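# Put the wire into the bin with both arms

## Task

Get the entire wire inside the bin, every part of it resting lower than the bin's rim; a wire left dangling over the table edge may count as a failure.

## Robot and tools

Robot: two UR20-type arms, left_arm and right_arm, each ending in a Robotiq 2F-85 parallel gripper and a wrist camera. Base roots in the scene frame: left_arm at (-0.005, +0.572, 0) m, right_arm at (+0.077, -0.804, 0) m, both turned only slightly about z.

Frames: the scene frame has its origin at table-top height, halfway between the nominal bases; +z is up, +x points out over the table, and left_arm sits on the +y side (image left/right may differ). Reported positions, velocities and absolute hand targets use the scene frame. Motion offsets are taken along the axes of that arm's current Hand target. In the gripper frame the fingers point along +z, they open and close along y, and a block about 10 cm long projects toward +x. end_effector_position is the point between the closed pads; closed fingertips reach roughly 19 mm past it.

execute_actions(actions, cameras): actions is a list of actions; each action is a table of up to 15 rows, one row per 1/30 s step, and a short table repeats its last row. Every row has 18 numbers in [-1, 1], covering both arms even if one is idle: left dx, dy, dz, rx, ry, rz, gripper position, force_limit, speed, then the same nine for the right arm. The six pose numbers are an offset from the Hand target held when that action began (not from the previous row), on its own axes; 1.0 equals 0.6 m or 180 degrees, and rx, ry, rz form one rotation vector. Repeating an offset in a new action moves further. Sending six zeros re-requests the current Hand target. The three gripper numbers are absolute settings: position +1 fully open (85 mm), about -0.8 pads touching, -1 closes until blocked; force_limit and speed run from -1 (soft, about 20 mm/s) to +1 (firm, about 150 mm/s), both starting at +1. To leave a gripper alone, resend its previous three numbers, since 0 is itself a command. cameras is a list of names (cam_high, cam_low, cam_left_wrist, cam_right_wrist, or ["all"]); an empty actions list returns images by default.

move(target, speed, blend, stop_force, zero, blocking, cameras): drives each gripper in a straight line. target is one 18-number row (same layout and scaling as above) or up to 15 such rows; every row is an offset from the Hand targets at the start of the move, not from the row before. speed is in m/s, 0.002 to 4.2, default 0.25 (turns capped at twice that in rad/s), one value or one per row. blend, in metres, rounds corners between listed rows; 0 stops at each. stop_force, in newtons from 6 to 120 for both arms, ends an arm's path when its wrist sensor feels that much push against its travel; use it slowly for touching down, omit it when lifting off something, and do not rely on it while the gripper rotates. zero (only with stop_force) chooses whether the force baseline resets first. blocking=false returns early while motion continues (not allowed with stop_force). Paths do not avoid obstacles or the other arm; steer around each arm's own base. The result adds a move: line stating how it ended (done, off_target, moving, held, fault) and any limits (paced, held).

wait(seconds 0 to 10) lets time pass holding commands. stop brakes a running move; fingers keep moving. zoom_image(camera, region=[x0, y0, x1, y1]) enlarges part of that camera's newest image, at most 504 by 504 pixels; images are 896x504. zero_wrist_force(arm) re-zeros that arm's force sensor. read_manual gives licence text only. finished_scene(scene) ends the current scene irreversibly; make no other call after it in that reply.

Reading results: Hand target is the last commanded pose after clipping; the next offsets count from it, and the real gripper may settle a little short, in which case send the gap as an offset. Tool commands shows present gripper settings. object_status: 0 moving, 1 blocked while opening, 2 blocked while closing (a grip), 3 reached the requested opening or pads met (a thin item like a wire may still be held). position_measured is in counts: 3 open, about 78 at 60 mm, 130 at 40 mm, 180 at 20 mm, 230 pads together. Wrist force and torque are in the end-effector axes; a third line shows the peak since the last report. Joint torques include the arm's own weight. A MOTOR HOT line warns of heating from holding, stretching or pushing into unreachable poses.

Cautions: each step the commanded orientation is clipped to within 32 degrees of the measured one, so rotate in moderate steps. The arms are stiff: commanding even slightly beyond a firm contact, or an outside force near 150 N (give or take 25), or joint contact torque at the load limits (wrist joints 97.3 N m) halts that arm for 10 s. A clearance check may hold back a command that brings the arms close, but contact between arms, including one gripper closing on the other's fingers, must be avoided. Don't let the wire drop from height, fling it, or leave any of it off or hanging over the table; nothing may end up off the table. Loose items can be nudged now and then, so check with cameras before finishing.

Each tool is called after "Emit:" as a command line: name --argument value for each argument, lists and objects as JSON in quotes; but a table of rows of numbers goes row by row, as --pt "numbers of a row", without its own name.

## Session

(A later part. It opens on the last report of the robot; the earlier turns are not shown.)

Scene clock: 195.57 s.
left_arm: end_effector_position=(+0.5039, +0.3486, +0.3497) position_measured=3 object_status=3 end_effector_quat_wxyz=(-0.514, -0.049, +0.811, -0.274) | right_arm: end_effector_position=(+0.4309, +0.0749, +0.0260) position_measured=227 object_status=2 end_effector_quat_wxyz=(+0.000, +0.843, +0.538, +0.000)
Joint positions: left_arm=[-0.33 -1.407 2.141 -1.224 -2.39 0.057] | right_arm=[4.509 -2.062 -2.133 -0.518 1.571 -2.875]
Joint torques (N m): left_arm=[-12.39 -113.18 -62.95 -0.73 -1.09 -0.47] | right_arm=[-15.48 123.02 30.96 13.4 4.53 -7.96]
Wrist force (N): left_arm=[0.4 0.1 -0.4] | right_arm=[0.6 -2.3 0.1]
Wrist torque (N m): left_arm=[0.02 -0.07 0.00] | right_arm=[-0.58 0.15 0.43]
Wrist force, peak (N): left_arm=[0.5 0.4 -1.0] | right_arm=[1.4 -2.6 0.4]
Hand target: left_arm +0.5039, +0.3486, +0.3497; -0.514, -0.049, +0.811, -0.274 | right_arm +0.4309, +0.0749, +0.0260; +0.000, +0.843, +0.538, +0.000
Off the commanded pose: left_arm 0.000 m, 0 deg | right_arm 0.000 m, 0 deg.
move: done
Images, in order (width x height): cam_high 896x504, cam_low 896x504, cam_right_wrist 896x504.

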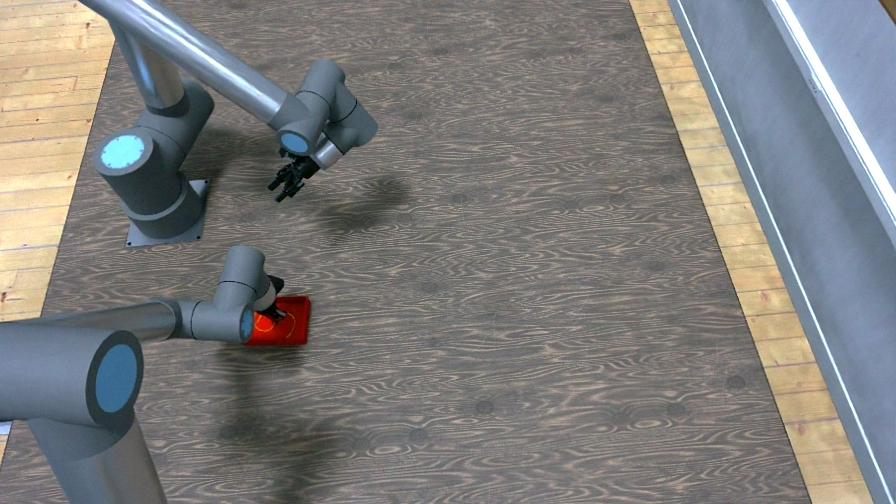

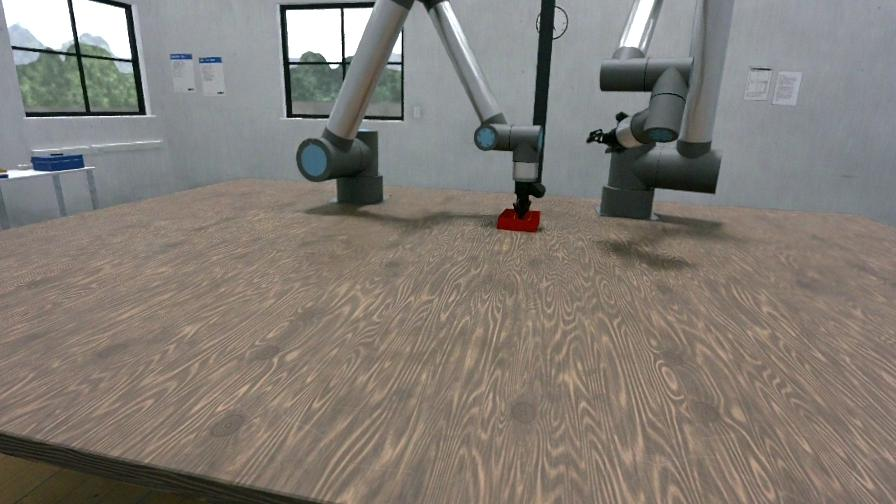

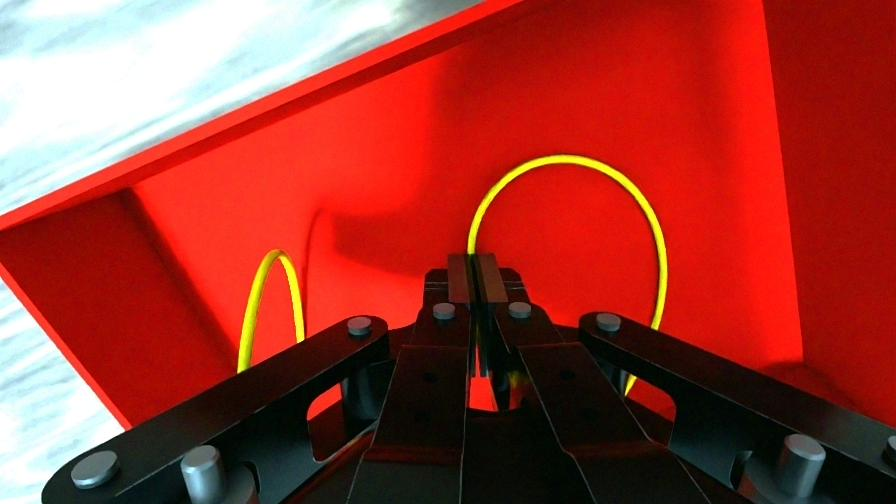

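Emit:
move --target '[0,0,0,0,0,0,1,1,1,0,0,0,0,0,0,-0.55,-0.7,-1]'

Emit:
move --target '[0,0,0,0,0,0,1,1,1,0,0,-0.3333,0,0,0,-0.55,-0.7,-1]' --speed 0.25 --cameras '["cam_low","cam_right_wrist"]'

Emit:
zoom_image --camera "cam_low" --region '[480, 180, 560, 250]'

Scene clock: 199.37 s.
left_arm: end_effector_position=(+0.5039, +0.3486, +0.3497) position_measured=3 object_status=3 end_effector_quat_wxyz=(-0.514, -0.049, +0.811, -0.274) | right_arm: end_effector_position=(+0.4309, +0.0749, +0.0260) position_measured=199 object_status=0 end_effector_quat_wxyz=(+0.000, +0.843, +0.538, +0.000)
Joint positions: left_arm=[-0.33 -1.407 2.141 -1.224 -2.39 0.057] | right_arm=[4.509 -2.062 -2.133 -0.517 1.571 -2.876]
Joint torques (N m): left_arm=[-13.05 -113.86 -65.5 -0.93 -1.38 -1.11] | right_arm=[-11.78 126.88 35.44 14.8 3.31 -4.73]
Wrist force (N): left_arm=[0.2 0.0 -0.8] | right_arm=[1.1 -2.3 0.4]
Wrist torque (N m): left_arm=[0.01 -0.04 0.00] | right_arm=[-0.58 0.06 0.43]
Wrist force, peak (N): left_arm=[0.4 0.2 -1.0] | right_arm=[1.0 -2.6 0.2]
Hand target: left_arm +0.5039, +0.3486, +0.3497; -0.514, -0.049, +0.811, -0.274 | right_arm +0.4309, +0.0749, +0.0260; +0.000, +0.843, +0.538, +0.000
Off the commanded pose: left_arm 0.000 m, 0 deg | right_arm 0.000 m, 0 deg.
move: done

Scene clock: 200.87 s.
left_arm: end_effector_position=(+0.5039, +0.3486, +0.3497) position_measured=3 object_status=3 end_effector_quat_wxyz=(-0.514, -0.049, +0.811, -0.274) | right_arm: end_effector_position=(+0.4310, +0.0750, +0.2257) position_measured=199 object_status=3 end_effector_quat_wxyz=(+0.000, +0.843, +0.538, +0.000)
Joint positions: left_arm=[-0.33 -1.407 2.141 -1.224 -2.39 0.057] | right_arm=[4.509 -1.852 -2.05 -0.811 1.571 -2.876]
Joint torques (N m): left_arm=[-15.07 -113.02 -64.37 -0.77 -1.36 -0.87] | right_arm=[20.84 148.05 101.46 5.41 -3.27 5.49]
Wrist force (N): left_arm=[0.2 0.2 -0.9] | right_arm=[1.0 -2.4 -0.2]
Wrist torque (N m): left_arm=[0.04 -0.04 0.01] | right_arm=[-0.59 0.07 0.40]
Wrist force, peak (N): left_arm=[0.4 0.4 -1.0] | right_arm=[0.6 -2.2 3.3]
Hand target: left_arm +0.5039, +0.3486, +0.3497; -0.514, -0.049, +0.811, -0.274 | right_arm +0.4309, +0.0750, +0.2259; +0.000, +0.843, +0.538, +0.000
Off the commanded pose: left_arm 0.000 m, 0 deg | right_arm 0.000 m, 0 deg.
move: done
Images, in order (width x height): cam_low 896x504, cam_right_wrist 896x504.

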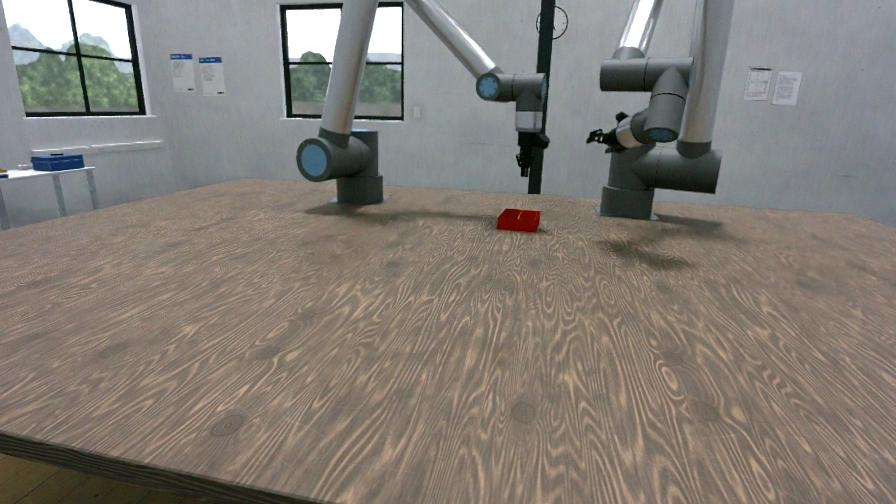

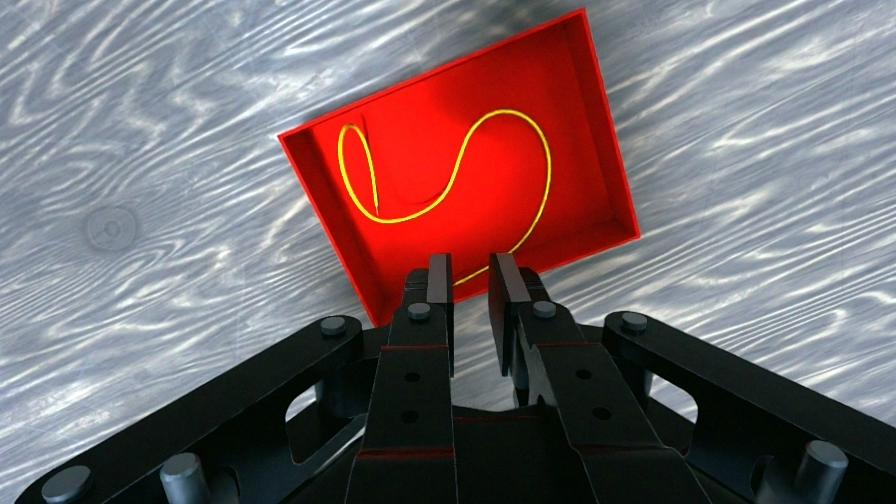

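Scaled by 6.300 from the camera's 896x504 image, which has a finer 1280x720 frame.

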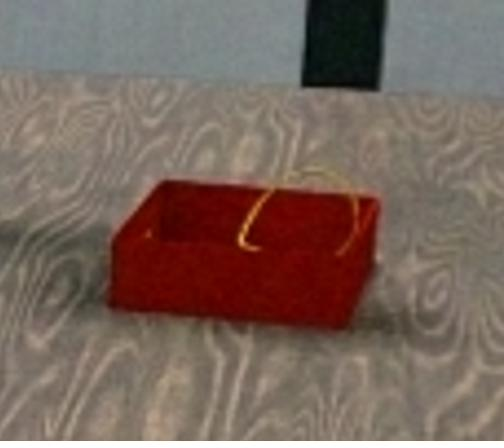

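Emit:
wait --seconds 0.1 --cameras '["cam_low","cam_high","cam_right_wrist"]'

Emit:
zoom_image --camera "cam_low" --region '[490, 195, 550, 240]'

Emit:
zoom_image --camera "cam_right_wrist" --region '[260, 0, 660, 340]'

Emit:
zoom_image --camera "cam_high" --region '[220, 280, 330, 360]'

Scene clock: 206.00 s.
left_arm: end_effector_position=(+0.5039, +0.3486, +0.3497) position_measured=3 object_status=3 end_effector_quat_wxyz=(-0.514, -0.049, +0.811, -0.274) | right_arm: end_effector_position=(+0.4309, +0.0750, +0.2259) position_measured=199 object_status=3 end_effector_quat_wxyz=(+0.000, +0.843, +0.538, +0.000)
Joint positions: left_arm=[-0.33 -1.407 2.141 -1.224 -2.39 0.057] | right_arm=[4.509 -1.851 -2.05 -0.812 1.571 -2.876]
Joint torques (N m): left_arm=[-15.79 -114.09 -63.72 -1.2 -1.25 -0.76] | right_arm=[21.98 146.81 102.86 5.5 -4.11 5.05]
Wrist force (N): left_arm=[0.2 0.2 -0.7] | right_arm=[1.3 -2.3 0.1]
Wrist torque (N m): left_arm=[0.03 -0.04 0.01] | right_arm=[-0.56 0.01 0.39]
Wrist force, peak (N): left_arm=[0.2 0.3 -1.0] | right_arm=[1.6 -2.5 -0.3]
Hand target: left_arm +0.5039, +0.3486, +0.3497; -0.514, -0.049, +0.811, -0.274 | right_arm +0.4309, +0.0750, +0.2259; +0.000, +0.843, +0.538, +0.000
Tool commands: left_gripper/position=+1.0 left_gripper/force_limit=+1.0 left_gripper/speed=+1.0 right_gripper/position=-0.55 right_gripper/force_limit=-0.7 right_gripper/speed=-1.0
Off the commanded pose: left_arm 0.000 m, 0 deg | right_arm 0.000 m, 0 deg.
wait: 0.10 s; at rest from the start
Images, in order (width x height): cam_high 896x504, cam_low 896x504, cam_right_wrist 896x504.

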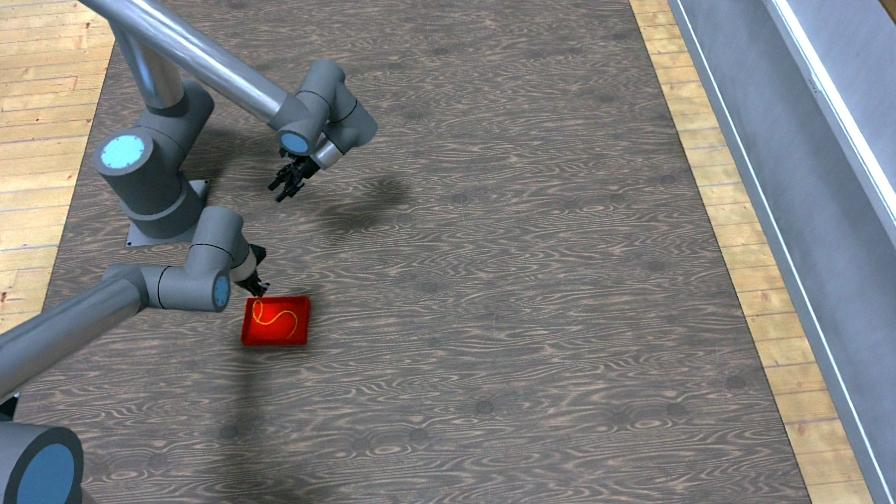

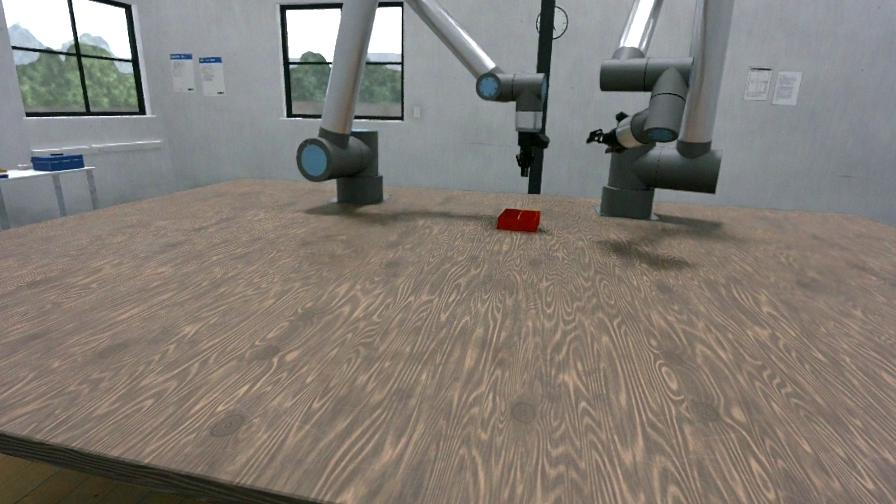

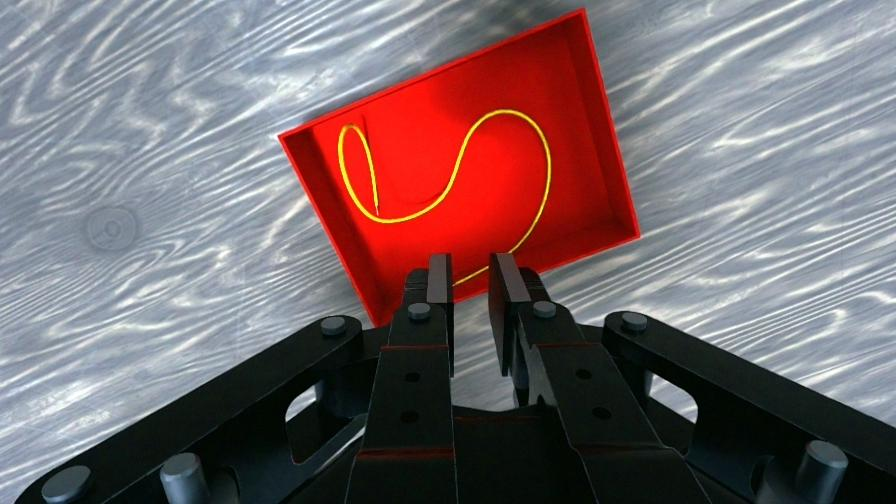

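Scaled by 8.400 from the camera's 896x504 image, which has a finer 1280x720 frame.

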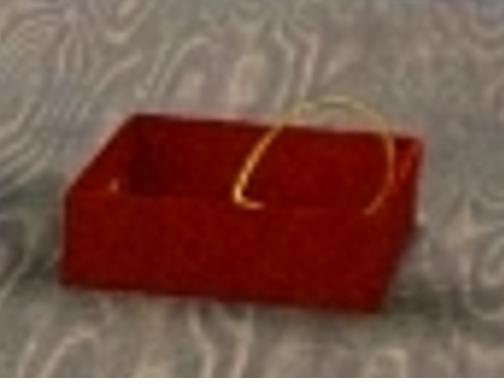

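Scaled by 1.260 from the camera's 896x504 image, which has a finer 1280x720 frame.

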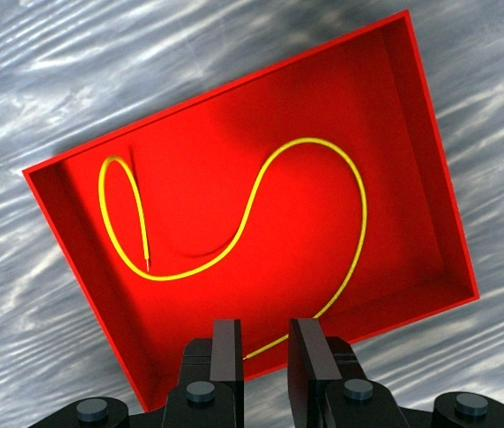

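Scaled by 4.582 from the camera's 896x504 image, which has a finer 1280x720 frame.

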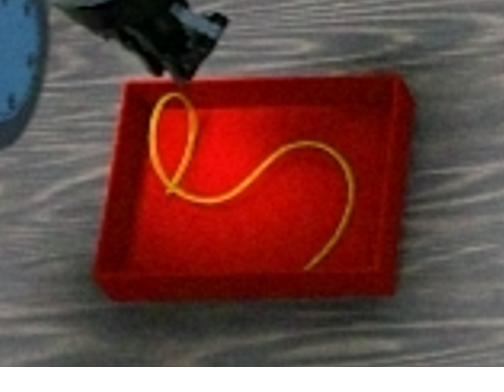

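Emit:
move --pt "0 0 0 0 0 0 1 1 1 0.003 -0.1003 0.17 0 0 0 -0.55 -0.7 -1" --pt "0 0 0 0 0 0 1 1 1 0.003 -0.1003 0.3282 0 0 0 -0.55 -0.7 -1" --speed '[0.3,0.12]' --blend '[0.01,0]' --cameras '["cam_right_wrist"]'

Emit:
zoom_image --camera "cam_right_wrist" --region '[240, 100, 700, 400]'

Scene clock: 275.13 s.
left_arm: end_effector_position=(+0.5039, +0.3486, +0.3497) position_measured=3 object_status=3 end_effector_quat_wxyz=(-0.514, -0.049, +0.811, -0.274) | right_arm: end_effector_position=(+0.3770, +0.1019, +0.0292) position_measured=199 object_status=3 end_effector_quat_wxyz=(+0.000, +0.843, +0.538, +0.000)
Joint positions: left_arm=[-0.33 -1.407 2.141 -1.224 -2.39 0.057] | right_arm=[4.57 -2.063 -2.122 -0.527 1.571 -2.814]
Joint torques (N m): left_arm=[-13.32 -111.5 -64.51 -0.99 -1.11 -0.85] | right_arm=[6.78 127.03 31.53 13.41 -5.3 2.45]
Wrist force (N): left_arm=[0.2 0.2 -0.9] | right_arm=[0.9 -2.3 0.2]
Wrist torque (N m): left_arm=[0.04 -0.04 0.00] | right_arm=[-0.56 0.11 0.19]
Wrist force, peak (N): left_arm=[0.3 0.0 -1.1] | right_arm=[1.0 -3.9 1.4]
Hand target: left_arm +0.5039, +0.3486, +0.3497; -0.514, -0.049, +0.811, -0.274 | right_arm +0.3770, +0.1019, +0.0290; +0.000, +0.843, +0.538, +0.000
Off the commanded pose: left_arm 0.000 m, 0 deg | right_arm 0.000 m, 0 deg.
move: done
Images, in order (width x height): cam_right_wrist 896x504.

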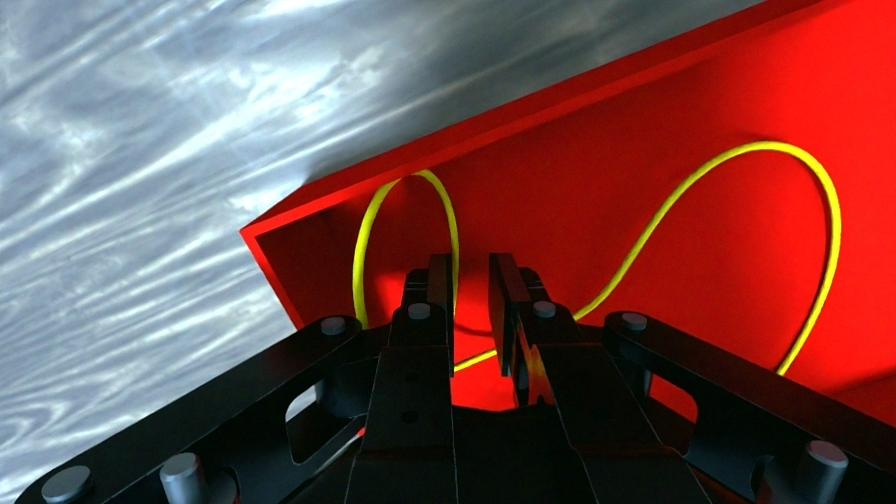

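Scaled by 1.096 from the camera's 896x504 image, which has a finer 1280x720 frame.

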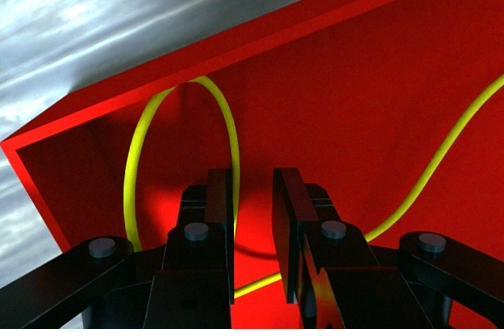

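Emit:
move --target '[0,0,0,0,0,0,1,1,1,0,0,0,0,0,0,-1,-0.7,-1]'

Emit:
move --target '[0,0,0,0,0,0,1,1,1,-0.054,0.0617,0.005,0,0,0,-1,-0.7,-1]' --speed 0.12 --cameras '["cam_low","cam_right_wrist"]'

Emit:
zoom_image --camera "cam_low" --region '[490, 185, 550, 240]'

Scene clock: 279.03 s.
left_arm: end_effector_position=(+0.5039, +0.3486, +0.3497) position_measured=3 object_status=3 end_effector_quat_wxyz=(-0.514, -0.049, +0.811, -0.274) | right_arm: end_effector_position=(+0.3770, +0.1019, +0.0290) position_measured=230 object_status=0 end_effector_quat_wxyz=(+0.000, +0.843, +0.538, +0.000)
Joint positions: left_arm=[-0.33 -1.407 2.141 -1.224 -2.39 0.057] | right_arm=[4.57 -2.064 -2.122 -0.527 1.571 -2.814]
Joint torques (N m): left_arm=[-14.45 -114.03 -65.09 -0.85 -1.34 -1.23] | right_arm=[0.33 128.25 36.04 14.11 -4.29 -4.36]
Wrist force (N): left_arm=[0.3 0.4 -1.0] | right_arm=[1.3 -1.7 0.3]
Wrist torque (N m): left_arm=[0.08 -0.05 0.00] | right_arm=[-0.45 0.05 0.19]
Wrist force, peak (N): left_arm=[0.1 0.2 -1.2] | right_arm=[1.1 -2.8 0.1]
Hand target: left_arm +0.5039, +0.3486, +0.3497; -0.514, -0.049, +0.811, -0.274 | right_arm +0.3770, +0.1019, +0.0290; +0.000, +0.843, +0.538, +0.000
Off the commanded pose: left_arm 0.000 m, 0 deg | right_arm 0.000 m, 0 deg.
move: done

Scene clock: 280.00 s.
left_arm: end_effector_position=(+0.5039, +0.3486, +0.3497) position_measured=3 object_status=3 end_effector_quat_wxyz=(-0.514, -0.049, +0.811, -0.274) | right_arm: end_effector_position=(+0.3969, +0.0572, +0.0260) position_measured=230 object_status=3 end_effector_quat_wxyz=(+0.000, +0.843, +0.538, +0.000)
Joint positions: left_arm=[-0.33 -1.407 2.141 -1.224 -2.39 0.057] | right_arm=[4.543 -2.042 -2.175 -0.495 1.571 -2.842]
Joint torques (N m): left_arm=[-17.64 -115.52 -63.8 -0.91 -1.26 -0.97] | right_arm=[-10.06 172.51 35.44 15.35 -1.98 -5.84]
Wrist force (N): left_arm=[0.3 0.2 -1.0] | right_arm=[1.2 -2.3 0.3]
Wrist torque (N m): left_arm=[0.02 -0.05 0.00] | right_arm=[-0.60 0.05 0.44]
Wrist force, peak (N): left_arm=[-0.1 0.2 -1.1] | right_arm=[1.8 -3.6 -0.1]
Hand target: left_arm +0.5039, +0.3486, +0.3497; -0.514, -0.049, +0.811, -0.274 | right_arm +0.3970, +0.0569, +0.0260; +0.000, +0.843, +0.538, +0.000
Off the commanded pose: left_arm 0.000 m, 0 deg | right_arm 0.000 m, 0 deg.
move: done
Images, in order (width x height): cam_low 896x504, cam_right_wrist 896x504.

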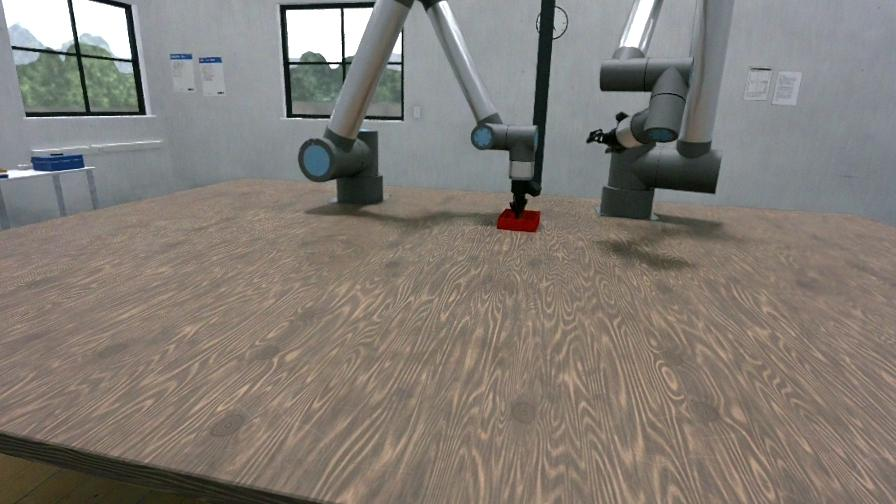

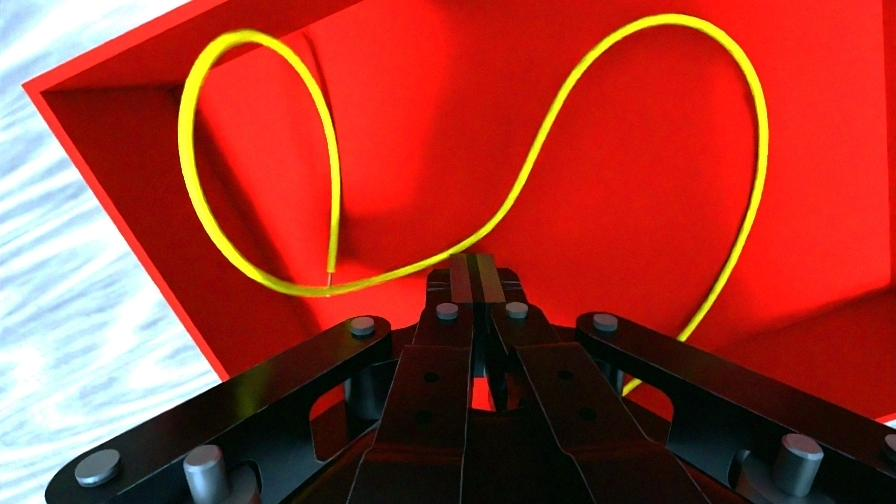

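Scaled by 8.400 from the camera's 896x504 image, which has a finer 1280x720 frame.

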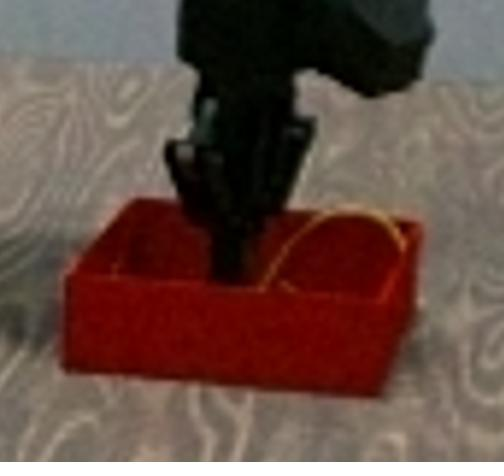

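Emit:
move --pt "0 0 0 0 0 0 1 1 1 0 0 -0.0817 0 0 0 -1 -0.7 -1" --pt "0 0 0 0 0 0 1 1 1 0.0644 -0.0629 -0.0817 0 0 0 -0.4 -0.7 -1" --pt "0 0 0 0 0 0 1 1 1 0.0644 -0.0629 -0.0117 0 0 0 -0.4 -0.7 -1" --speed '[0.2,0.2,0.1]' --blend '[0.01,0,0]' --cameras '["cam_right_wrist"]'

Emit:
zoom_image --camera "cam_right_wrist" --region '[300, 120, 620, 400]'

Scene clock: 315.50 s.
left_arm: end_effector_position=(+0.5039, +0.3486, +0.3497) position_measured=3 object_status=3 end_effector_quat_wxyz=(-0.514, -0.049, +0.811, -0.274) | right_arm: end_effector_position=(+0.3790, +0.1079, +0.0333) position_measured=179 object_status=3 end_effector_quat_wxyz=(+0.000, +0.843, +0.538, +0.000) end_effector_velocity=(-0.001, +0.002, -0.001) end_effector_angular_velocity=(+0.004, +0.001, +0.000)
Joint positions: left_arm=[-0.33 -1.407 2.141 -1.224 -2.39 0.057] | right_arm=[4.569 -2.063 -2.112 -0.538 1.571 -2.816]
Joint velocities: left_arm=[within noise] | right_arm=[0.001 -0.002 0 0.005 0.001 0]
Joint torques (N m): left_arm=[-15.19 -112.23 -63.02 -1.06 -1.33 -1.43] | right_arm=[14.72 112.57 37.1 11.67 -3.7 3.52]
Wrist force (N): left_arm=[0.3 0.1 -0.7] | right_arm=[0.6 -2.4 0.1]
Wrist torque (N m): left_arm=[0.02 -0.06 0.00] | right_arm=[-0.57 0.17 0.18]
Wrist force, peak (N): left_arm=[0.4 0.3 -1.4] | right_arm=[2.5 -3.7 -0.6]
Hand target: left_arm +0.5039, +0.3486, +0.3497; -0.514, -0.049, +0.811, -0.274 | right_arm +0.3790, +0.1079, +0.0330; +0.000, +0.843, +0.538, +0.000
Off the commanded pose: left_arm 0.000 m, 0 deg | right_arm 0.000 m, 0 deg.
move: done
Images, in order (width x height): cam_right_wrist 896x504.

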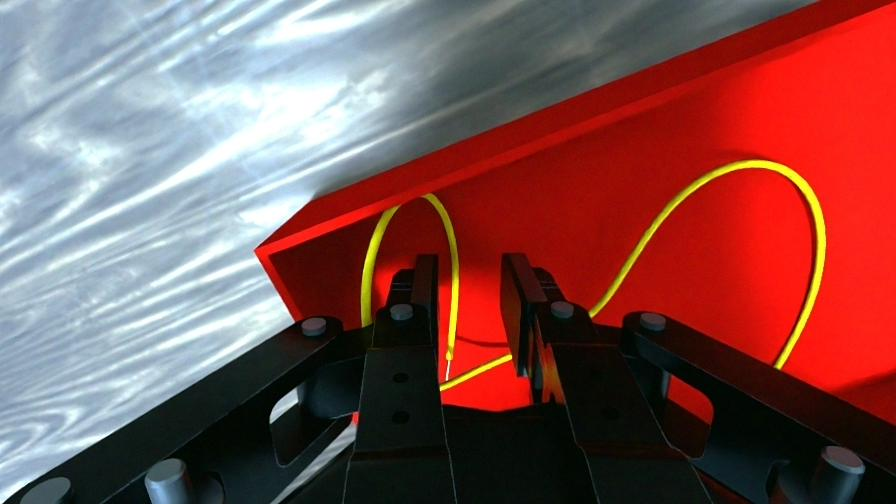

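Scaled by 1.575 from the camera's 896x504 image, which has a finer 1280x720 frame.

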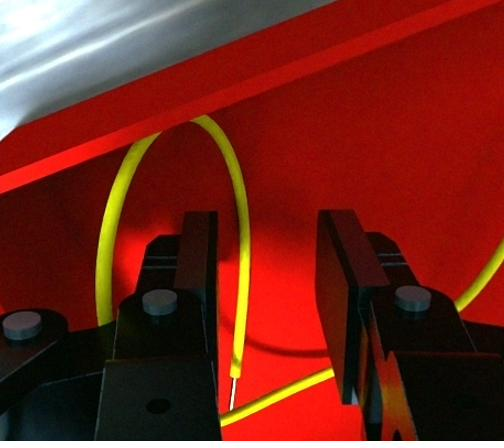

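Emit:
move --target '[0,0,0,0,0,0,1,1,1,0,0,0,0,0,0,-1,-0.7,-1]'

Emit:
move --target '[0,0,0,0,0,0,1,1,1,0,0,-0.1,0,0,0,-1,-0.7,-1]' --speed 0.15 --cameras '["cam_low","cam_right_wrist"]'

Emit:
zoom_image --camera "cam_low" --region '[480, 165, 560, 240]'

Scene clock: 320.80 s.
left_arm: end_effector_position=(+0.5039, +0.3486, +0.3497) position_measured=3 object_status=3 end_effector_quat_wxyz=(-0.514, -0.049, +0.811, -0.274) | right_arm: end_effector_position=(+0.3790, +0.1079, +0.0330) position_measured=230 object_status=0 end_effector_quat_wxyz=(+0.000, +0.843, +0.538, +0.000)
Joint positions: left_arm=[-0.33 -1.407 2.141 -1.224 -2.39 0.057] | right_arm=[4.569 -2.063 -2.112 -0.538 1.571 -2.816]
Joint torques (N m): left_arm=[-17.15 -115.03 -63.9 -0.64 -1.17 -0.83] | right_arm=[0.78 116.62 36.74 14.19 -3.81 -3.56]
Wrist force (N): left_arm=[0.3 0.3 -0.9] | right_arm=[0.7 -2.3 0.1]
Wrist torque (N m): left_arm=[0.06 -0.06 0.00] | right_arm=[-0.56 0.15 0.18]
Wrist force, peak (N): left_arm=[0.3 0.5 -1.2] | right_arm=[0.7 -2.9 -0.2]
Hand target: left_arm +0.5039, +0.3486, +0.3497; -0.514, -0.049, +0.811, -0.274 | right_arm +0.3790, +0.1079, +0.0330; +0.000, +0.843, +0.538, +0.000
Off the commanded pose: left_arm 0.000 m, 0 deg | right_arm 0.000 m, 0 deg.
move: done

Scene clock: 321.83 s.
left_arm: end_effector_position=(+0.5039, +0.3486, +0.3497) position_measured=3 object_status=3 end_effector_quat_wxyz=(-0.514, -0.049, +0.811, -0.274) | right_arm: end_effector_position=(+0.3791, +0.1079, +0.0928) position_measured=230 object_status=3 end_effector_quat_wxyz=(+0.000, +0.843, +0.538, +0.000)
Joint positions: left_arm=[-0.33 -1.407 2.141 -1.224 -2.39 0.057] | right_arm=[4.569 -1.996 -2.094 -0.623 1.571 -2.816]
Joint torques (N m): left_arm=[-16.4 -113.88 -66.24 -0.86 -1.15 -0.94] | right_arm=[9.18 166 87.3 5.86 -3.1 -0.72]
Wrist force (N): left_arm=[0.2 0.4 -1.0] | right_arm=[1.2 -2.0 -0.3]
Wrist torque (N m): left_arm=[0.08 -0.03 0.01] | right_arm=[-0.52 0.04 0.19]
Wrist force, peak (N): left_arm=[-0.2 0.3 -1.1] | right_arm=[0.9 -2.5 -1.9]
Hand target: left_arm +0.5039, +0.3486, +0.3497; -0.514, -0.049, +0.811, -0.274 | right_arm +0.3790, +0.1079, +0.0930; +0.000, +0.843, +0.538, +0.000
Off the commanded pose: left_arm 0.000 m, 0 deg | right_arm 0.000 m, 0 deg.
move: done
Images, in order (width x height): cam_low 896x504, cam_right_wrist 896x504.

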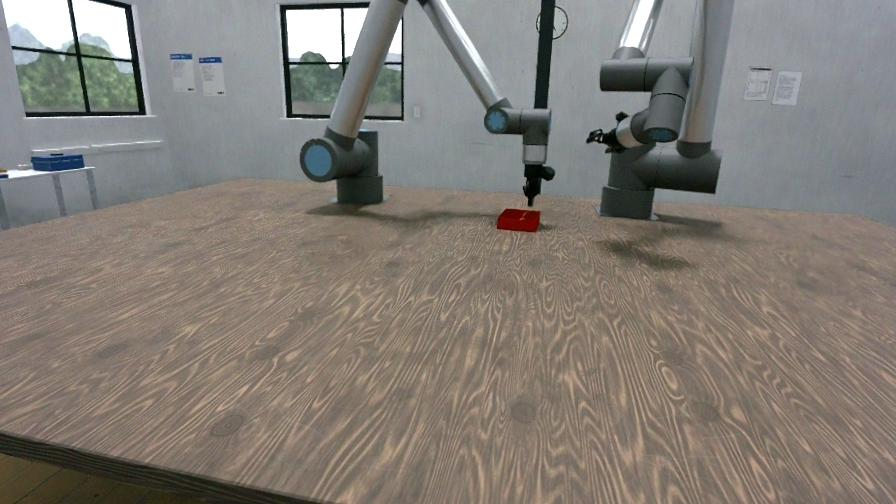

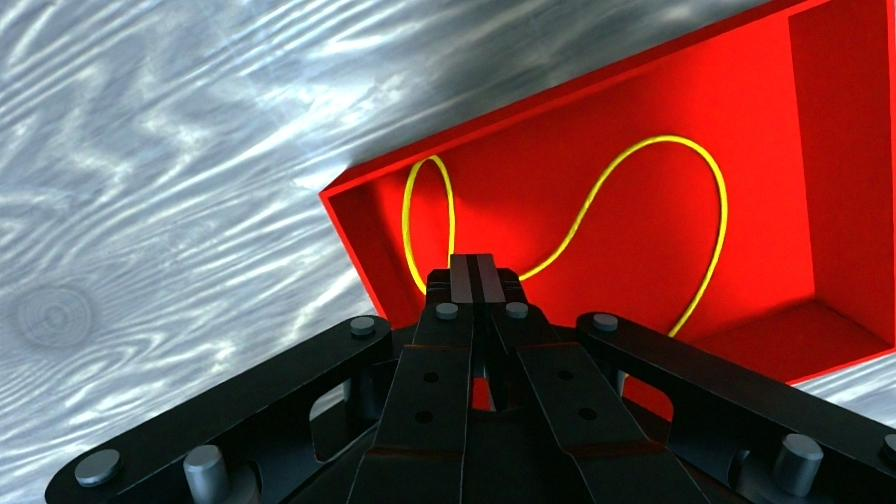

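Scaled by 6.300 from the camera's 896x504 image, which has a finer 1280x720 frame.

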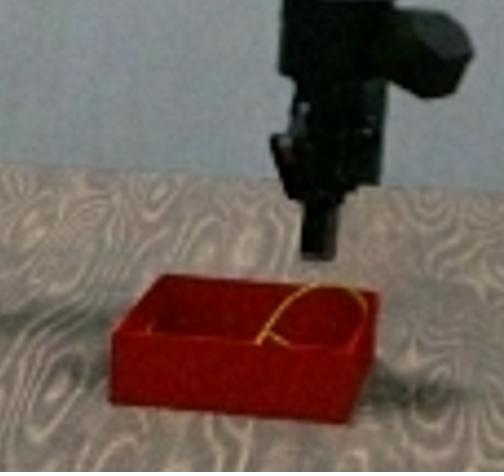

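Emit:
move --pt "0 0 0 0 0 0 1 1 1 -0.0475 0.0422 0.03 0 0 0.361 -0.4 -0.7 -1" --pt "0 0 0 0 0 0 1 1 1 -0.0475 0.0422 0.105 0 0 0.361 -0.4 -0.7 -1" --speed '[0.4,0.12]' --blend '[0,0]'

Emit:
move --target '[0,0,0,0,0,0,1,1,1,0,0,0.0183,0,0,0,-0.4,-0.7,-1]' --speed 0.004 --stop_force 8 --cameras '["cam_right_wrist"]'

Emit:
zoom_image --camera "cam_right_wrist" --region '[240, 100, 700, 420]'

Scene clock: 369.37 s.
left_arm: end_effector_position=(+0.5039, +0.3486, +0.3497) position_measured=3 object_status=3 end_effector_quat_wxyz=(-0.514, -0.049, +0.811, -0.274) | right_arm: end_effector_position=(+0.3899, +0.0713, +0.0303) position_measured=179 object_status=3 end_effector_quat_wxyz=(+0.000, +1.000, +0.001, +0.000)
Joint positions: left_arm=[-0.33 -1.407 2.141 -1.224 -2.39 0.057] | right_arm=[4.552 -2.045 -2.158 -0.51 1.571 -1.698]
Joint torques (N m): left_arm=[-14.53 -112.86 -64.14 -0.81 -1.55 -1.3] | right_arm=[6.43 115.7 34.71 15.32 -4.8 4.76]
Wrist force (N): left_arm=[0.5 0.2 -0.9] | right_arm=[1.3 -2.2 0.2]
Wrist torque (N m): left_arm=[0.04 -0.10 0.01] | right_arm=[-0.54 0.03 0.18]
Wrist force, peak (N): left_arm=[0.2 0.3 -1.4] | right_arm=[1.2 -2.1 -2.1]
Hand target: left_arm +0.5039, +0.3486, +0.3497; -0.514, -0.049, +0.811, -0.274 | right_arm +0.3900, +0.0713, +0.0301; +0.000, +1.000, +0.001, +0.000
Off the commanded pose: left_arm 0.000 m, 0 deg | right_arm 0.000 m, 0 deg.
move: done

Scene clock: 372.50 s.
left_arm: end_effector_position=(+0.5039, +0.3486, +0.3497) position_measured=3 object_status=3 end_effector_quat_wxyz=(-0.514, -0.049, +0.811, -0.274) | right_arm: end_effector_position=(+0.3900, +0.0713, +0.0216) position_measured=179 object_status=3 end_effector_quat_wxyz=(+0.000, +1.000, +0.001, +0.000)
Joint positions: left_arm=[-0.33 -1.407 2.141 -1.224 -2.39 0.057] | right_arm=[4.552 -2.055 -2.16 -0.497 1.571 -1.698]
Joint torques (N m): left_arm=[-16.4 -114.36 -62.8 -1.08 -1.26 -1.56] | right_arm=[-2.03 164.02 39.96 2.96 -4.87 0.55]
Wrist force (N): left_arm=[0.0 0.2 -1.2] | right_arm=[-0.6 3.4 -20.5]
Wrist torque (N m): left_arm=[0.04 0.01 0.01] | right_arm=[-0.56 -0.01 0.17]
Wrist force, peak (N): left_arm=[0.5 0.2 -1.3] | right_arm=[-2.3 7.7 -29.4]
Hand target: left_arm +0.5039, +0.3486, +0.3497; -0.514, -0.049, +0.811, -0.274 | right_arm +0.3900, +0.0713, +0.0216; +0.000, +1.000, +0.001, +0.000 (not the last commanded pose)
Off the commanded pose: left_arm 0.000 m, 0 deg | right_arm 0.002 m, 0 deg.
move: contact (right_arm)
Images, in order (width x height): cam_right_wrist 896x504.

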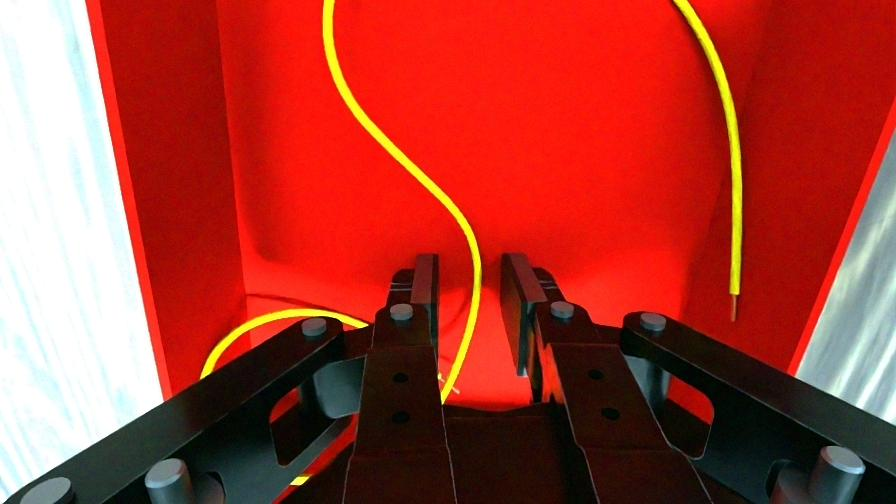

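Scaled by 1.096 from the camera's 896x504 image, which has a finer 1280x720 frame.

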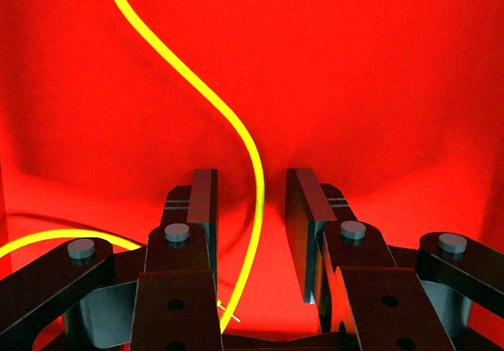

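Emit:
move --pt "0 0 0 0 0 0 1 1 1 0 0 -0.0008 0 0 0 -0.4 -0.7 -1" --pt "0 0 0 0 0 0 1 1 1 0 0 -0.0008 0 0 0 -1 -0.7 -1" --speed 0.02

Emit:
move --pt "0 0 0 0 0 0 1 1 1 0 0 -0.115 0 0 0 -1 -0.7 -1" --pt "0 0 0 0 0 0 1 1 1 0.075 -0.0183 -0.18 0 0 0 -1 -0.7 -1" --speed 0.15 --blend '[0.02,0]' --cameras '["cam_low","cam_high","cam_right_wrist"]'

Emit:
zoom_image --camera "cam_low" --region '[480, 165, 560, 240]'

Emit:
zoom_image --camera "cam_high" --region '[200, 260, 340, 360]'

Scene clock: 380.13 s.
left_arm: end_effector_position=(+0.5039, +0.3486, +0.3497) position_measured=3 object_status=3 end_effector_quat_wxyz=(-0.514, -0.049, +0.811, -0.274) | right_arm: end_effector_position=(+0.3900, +0.0713, +0.0221) position_measured=226 object_status=0 end_effector_quat_wxyz=(+0.000, +1.000, +0.001, +0.000)
Joint positions: left_arm=[-0.33 -1.407 2.141 -1.224 -2.39 0.057] | right_arm=[4.552 -2.055 -2.16 -0.498 1.571 -1.698]
Joint torques (N m): left_arm=[-18.19 -116.14 -63.21 -0.81 -1.48 -1.49] | right_arm=[-8.49 168.1 75.78 4.17 -4.77 0.48]
Wrist force (N): left_arm=[0.2 0.1 -1.2] | right_arm=[1.6 -2.3 0.5]
Wrist torque (N m): left_arm=[0.01 -0.03 0.01] | right_arm=[-0.56 -0.01 0.18]
Wrist force, peak (N): left_arm=[0.4 0.4 -1.5] | right_arm=[-0.5 2.8 -19.6]
Hand target: left_arm +0.5039, +0.3486, +0.3497; -0.514, -0.049, +0.811, -0.274 | right_arm +0.3900, +0.0713, +0.0221; +0.000, +1.000, +0.001, +0.000
Off the commanded pose: left_arm 0.000 m, 0 deg | right_arm 0.000 m, 0 deg.
move: done

Scene clock: 381.60 s.
left_arm: end_effector_position=(+0.5039, +0.3486, +0.3497) position_measured=3 object_status=3 end_effector_quat_wxyz=(-0.514, -0.049, +0.811, -0.274) | right_arm: end_effector_position=(+0.4348, +0.0824, +0.1299) position_measured=226 object_status=2 end_effector_quat_wxyz=(+0.000, +1.000, +0.001, +0.000)
Joint positions: left_arm=[-0.33 -1.407 2.141 -1.224 -2.39 0.057] | right_arm=[4.506 -1.953 -2.086 -0.674 1.571 -1.744]
Joint torques (N m): left_arm=[-19.28 -113.72 -62.35 -0.79 -1.09 -1.34] | right_arm=[-21.13 167.42 85.69 3.34 3.13 -4.89]
Wrist force (N): left_arm=[0.1 0.2 -0.9] | right_arm=[1.2 -1.8 0.2]
Wrist torque (N m): left_arm=[0.03 -0.03 0.01] | right_arm=[-0.50 0.03 0.43]
Wrist force, peak (N): left_arm=[0.2 0.3 -1.4] | right_arm=[2.5 -2.5 -0.8]
Hand target: left_arm +0.5039, +0.3486, +0.3497; -0.514, -0.049, +0.811, -0.274 | right_arm +0.4350, +0.0825, +0.1301; +0.000, +1.000, +0.001, +0.000
Off the commanded pose: left_arm 0.000 m, 0 deg | right_arm 0.000 m, 0 deg.
move: done
Images, in order (width x height): cam_high 896x504, cam_low 896x504, cam_right_wrist 896x504.

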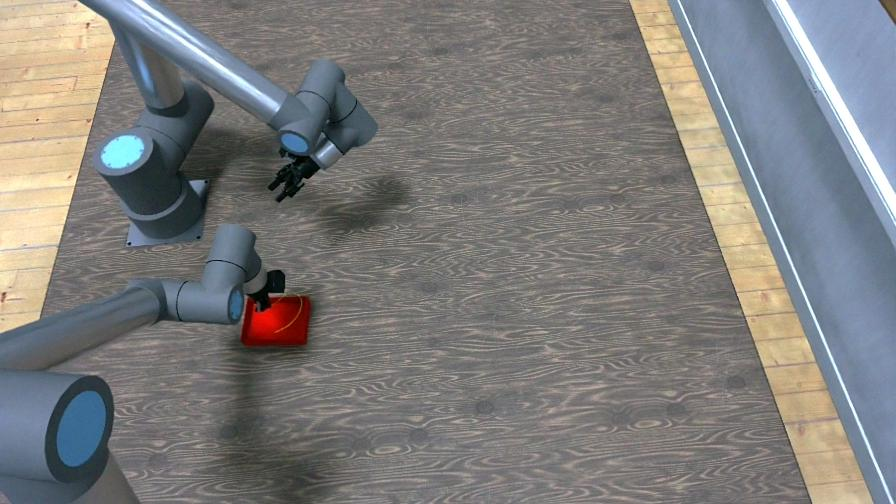

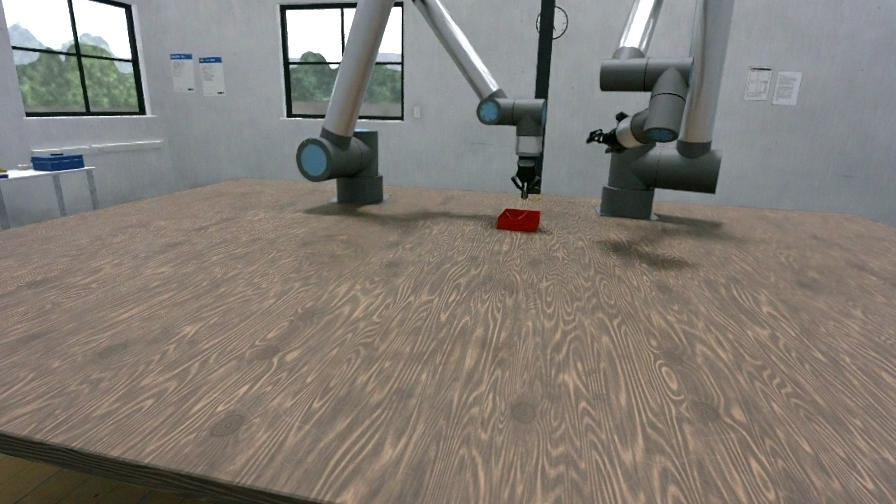

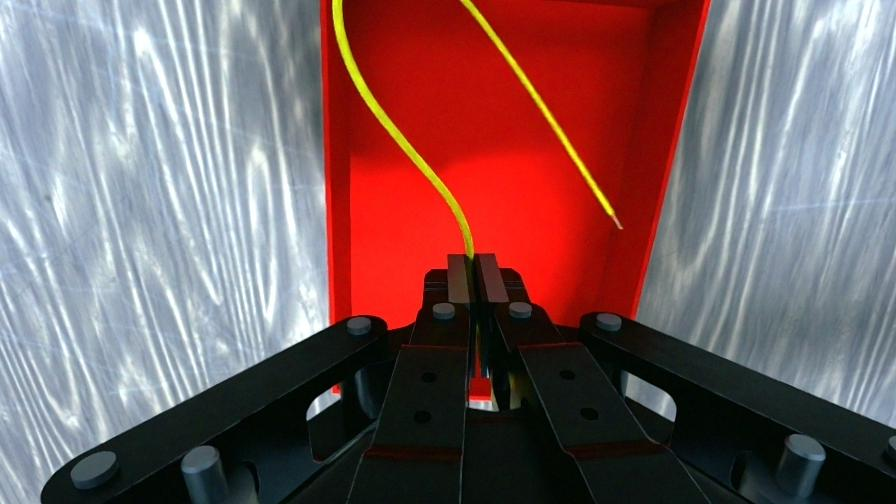

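Scaled by 6.300 from the camera's 896x504 image, which has a finer 1280x720 frame.

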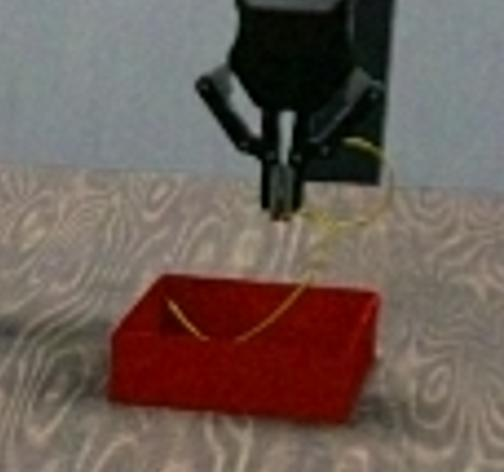

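Scaled by 3.600 from the camera's 896x504 image, which has a finer 1280x720 frame.

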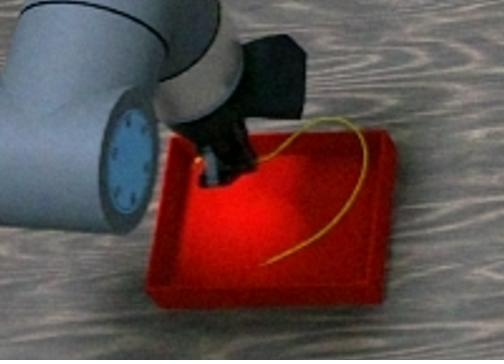

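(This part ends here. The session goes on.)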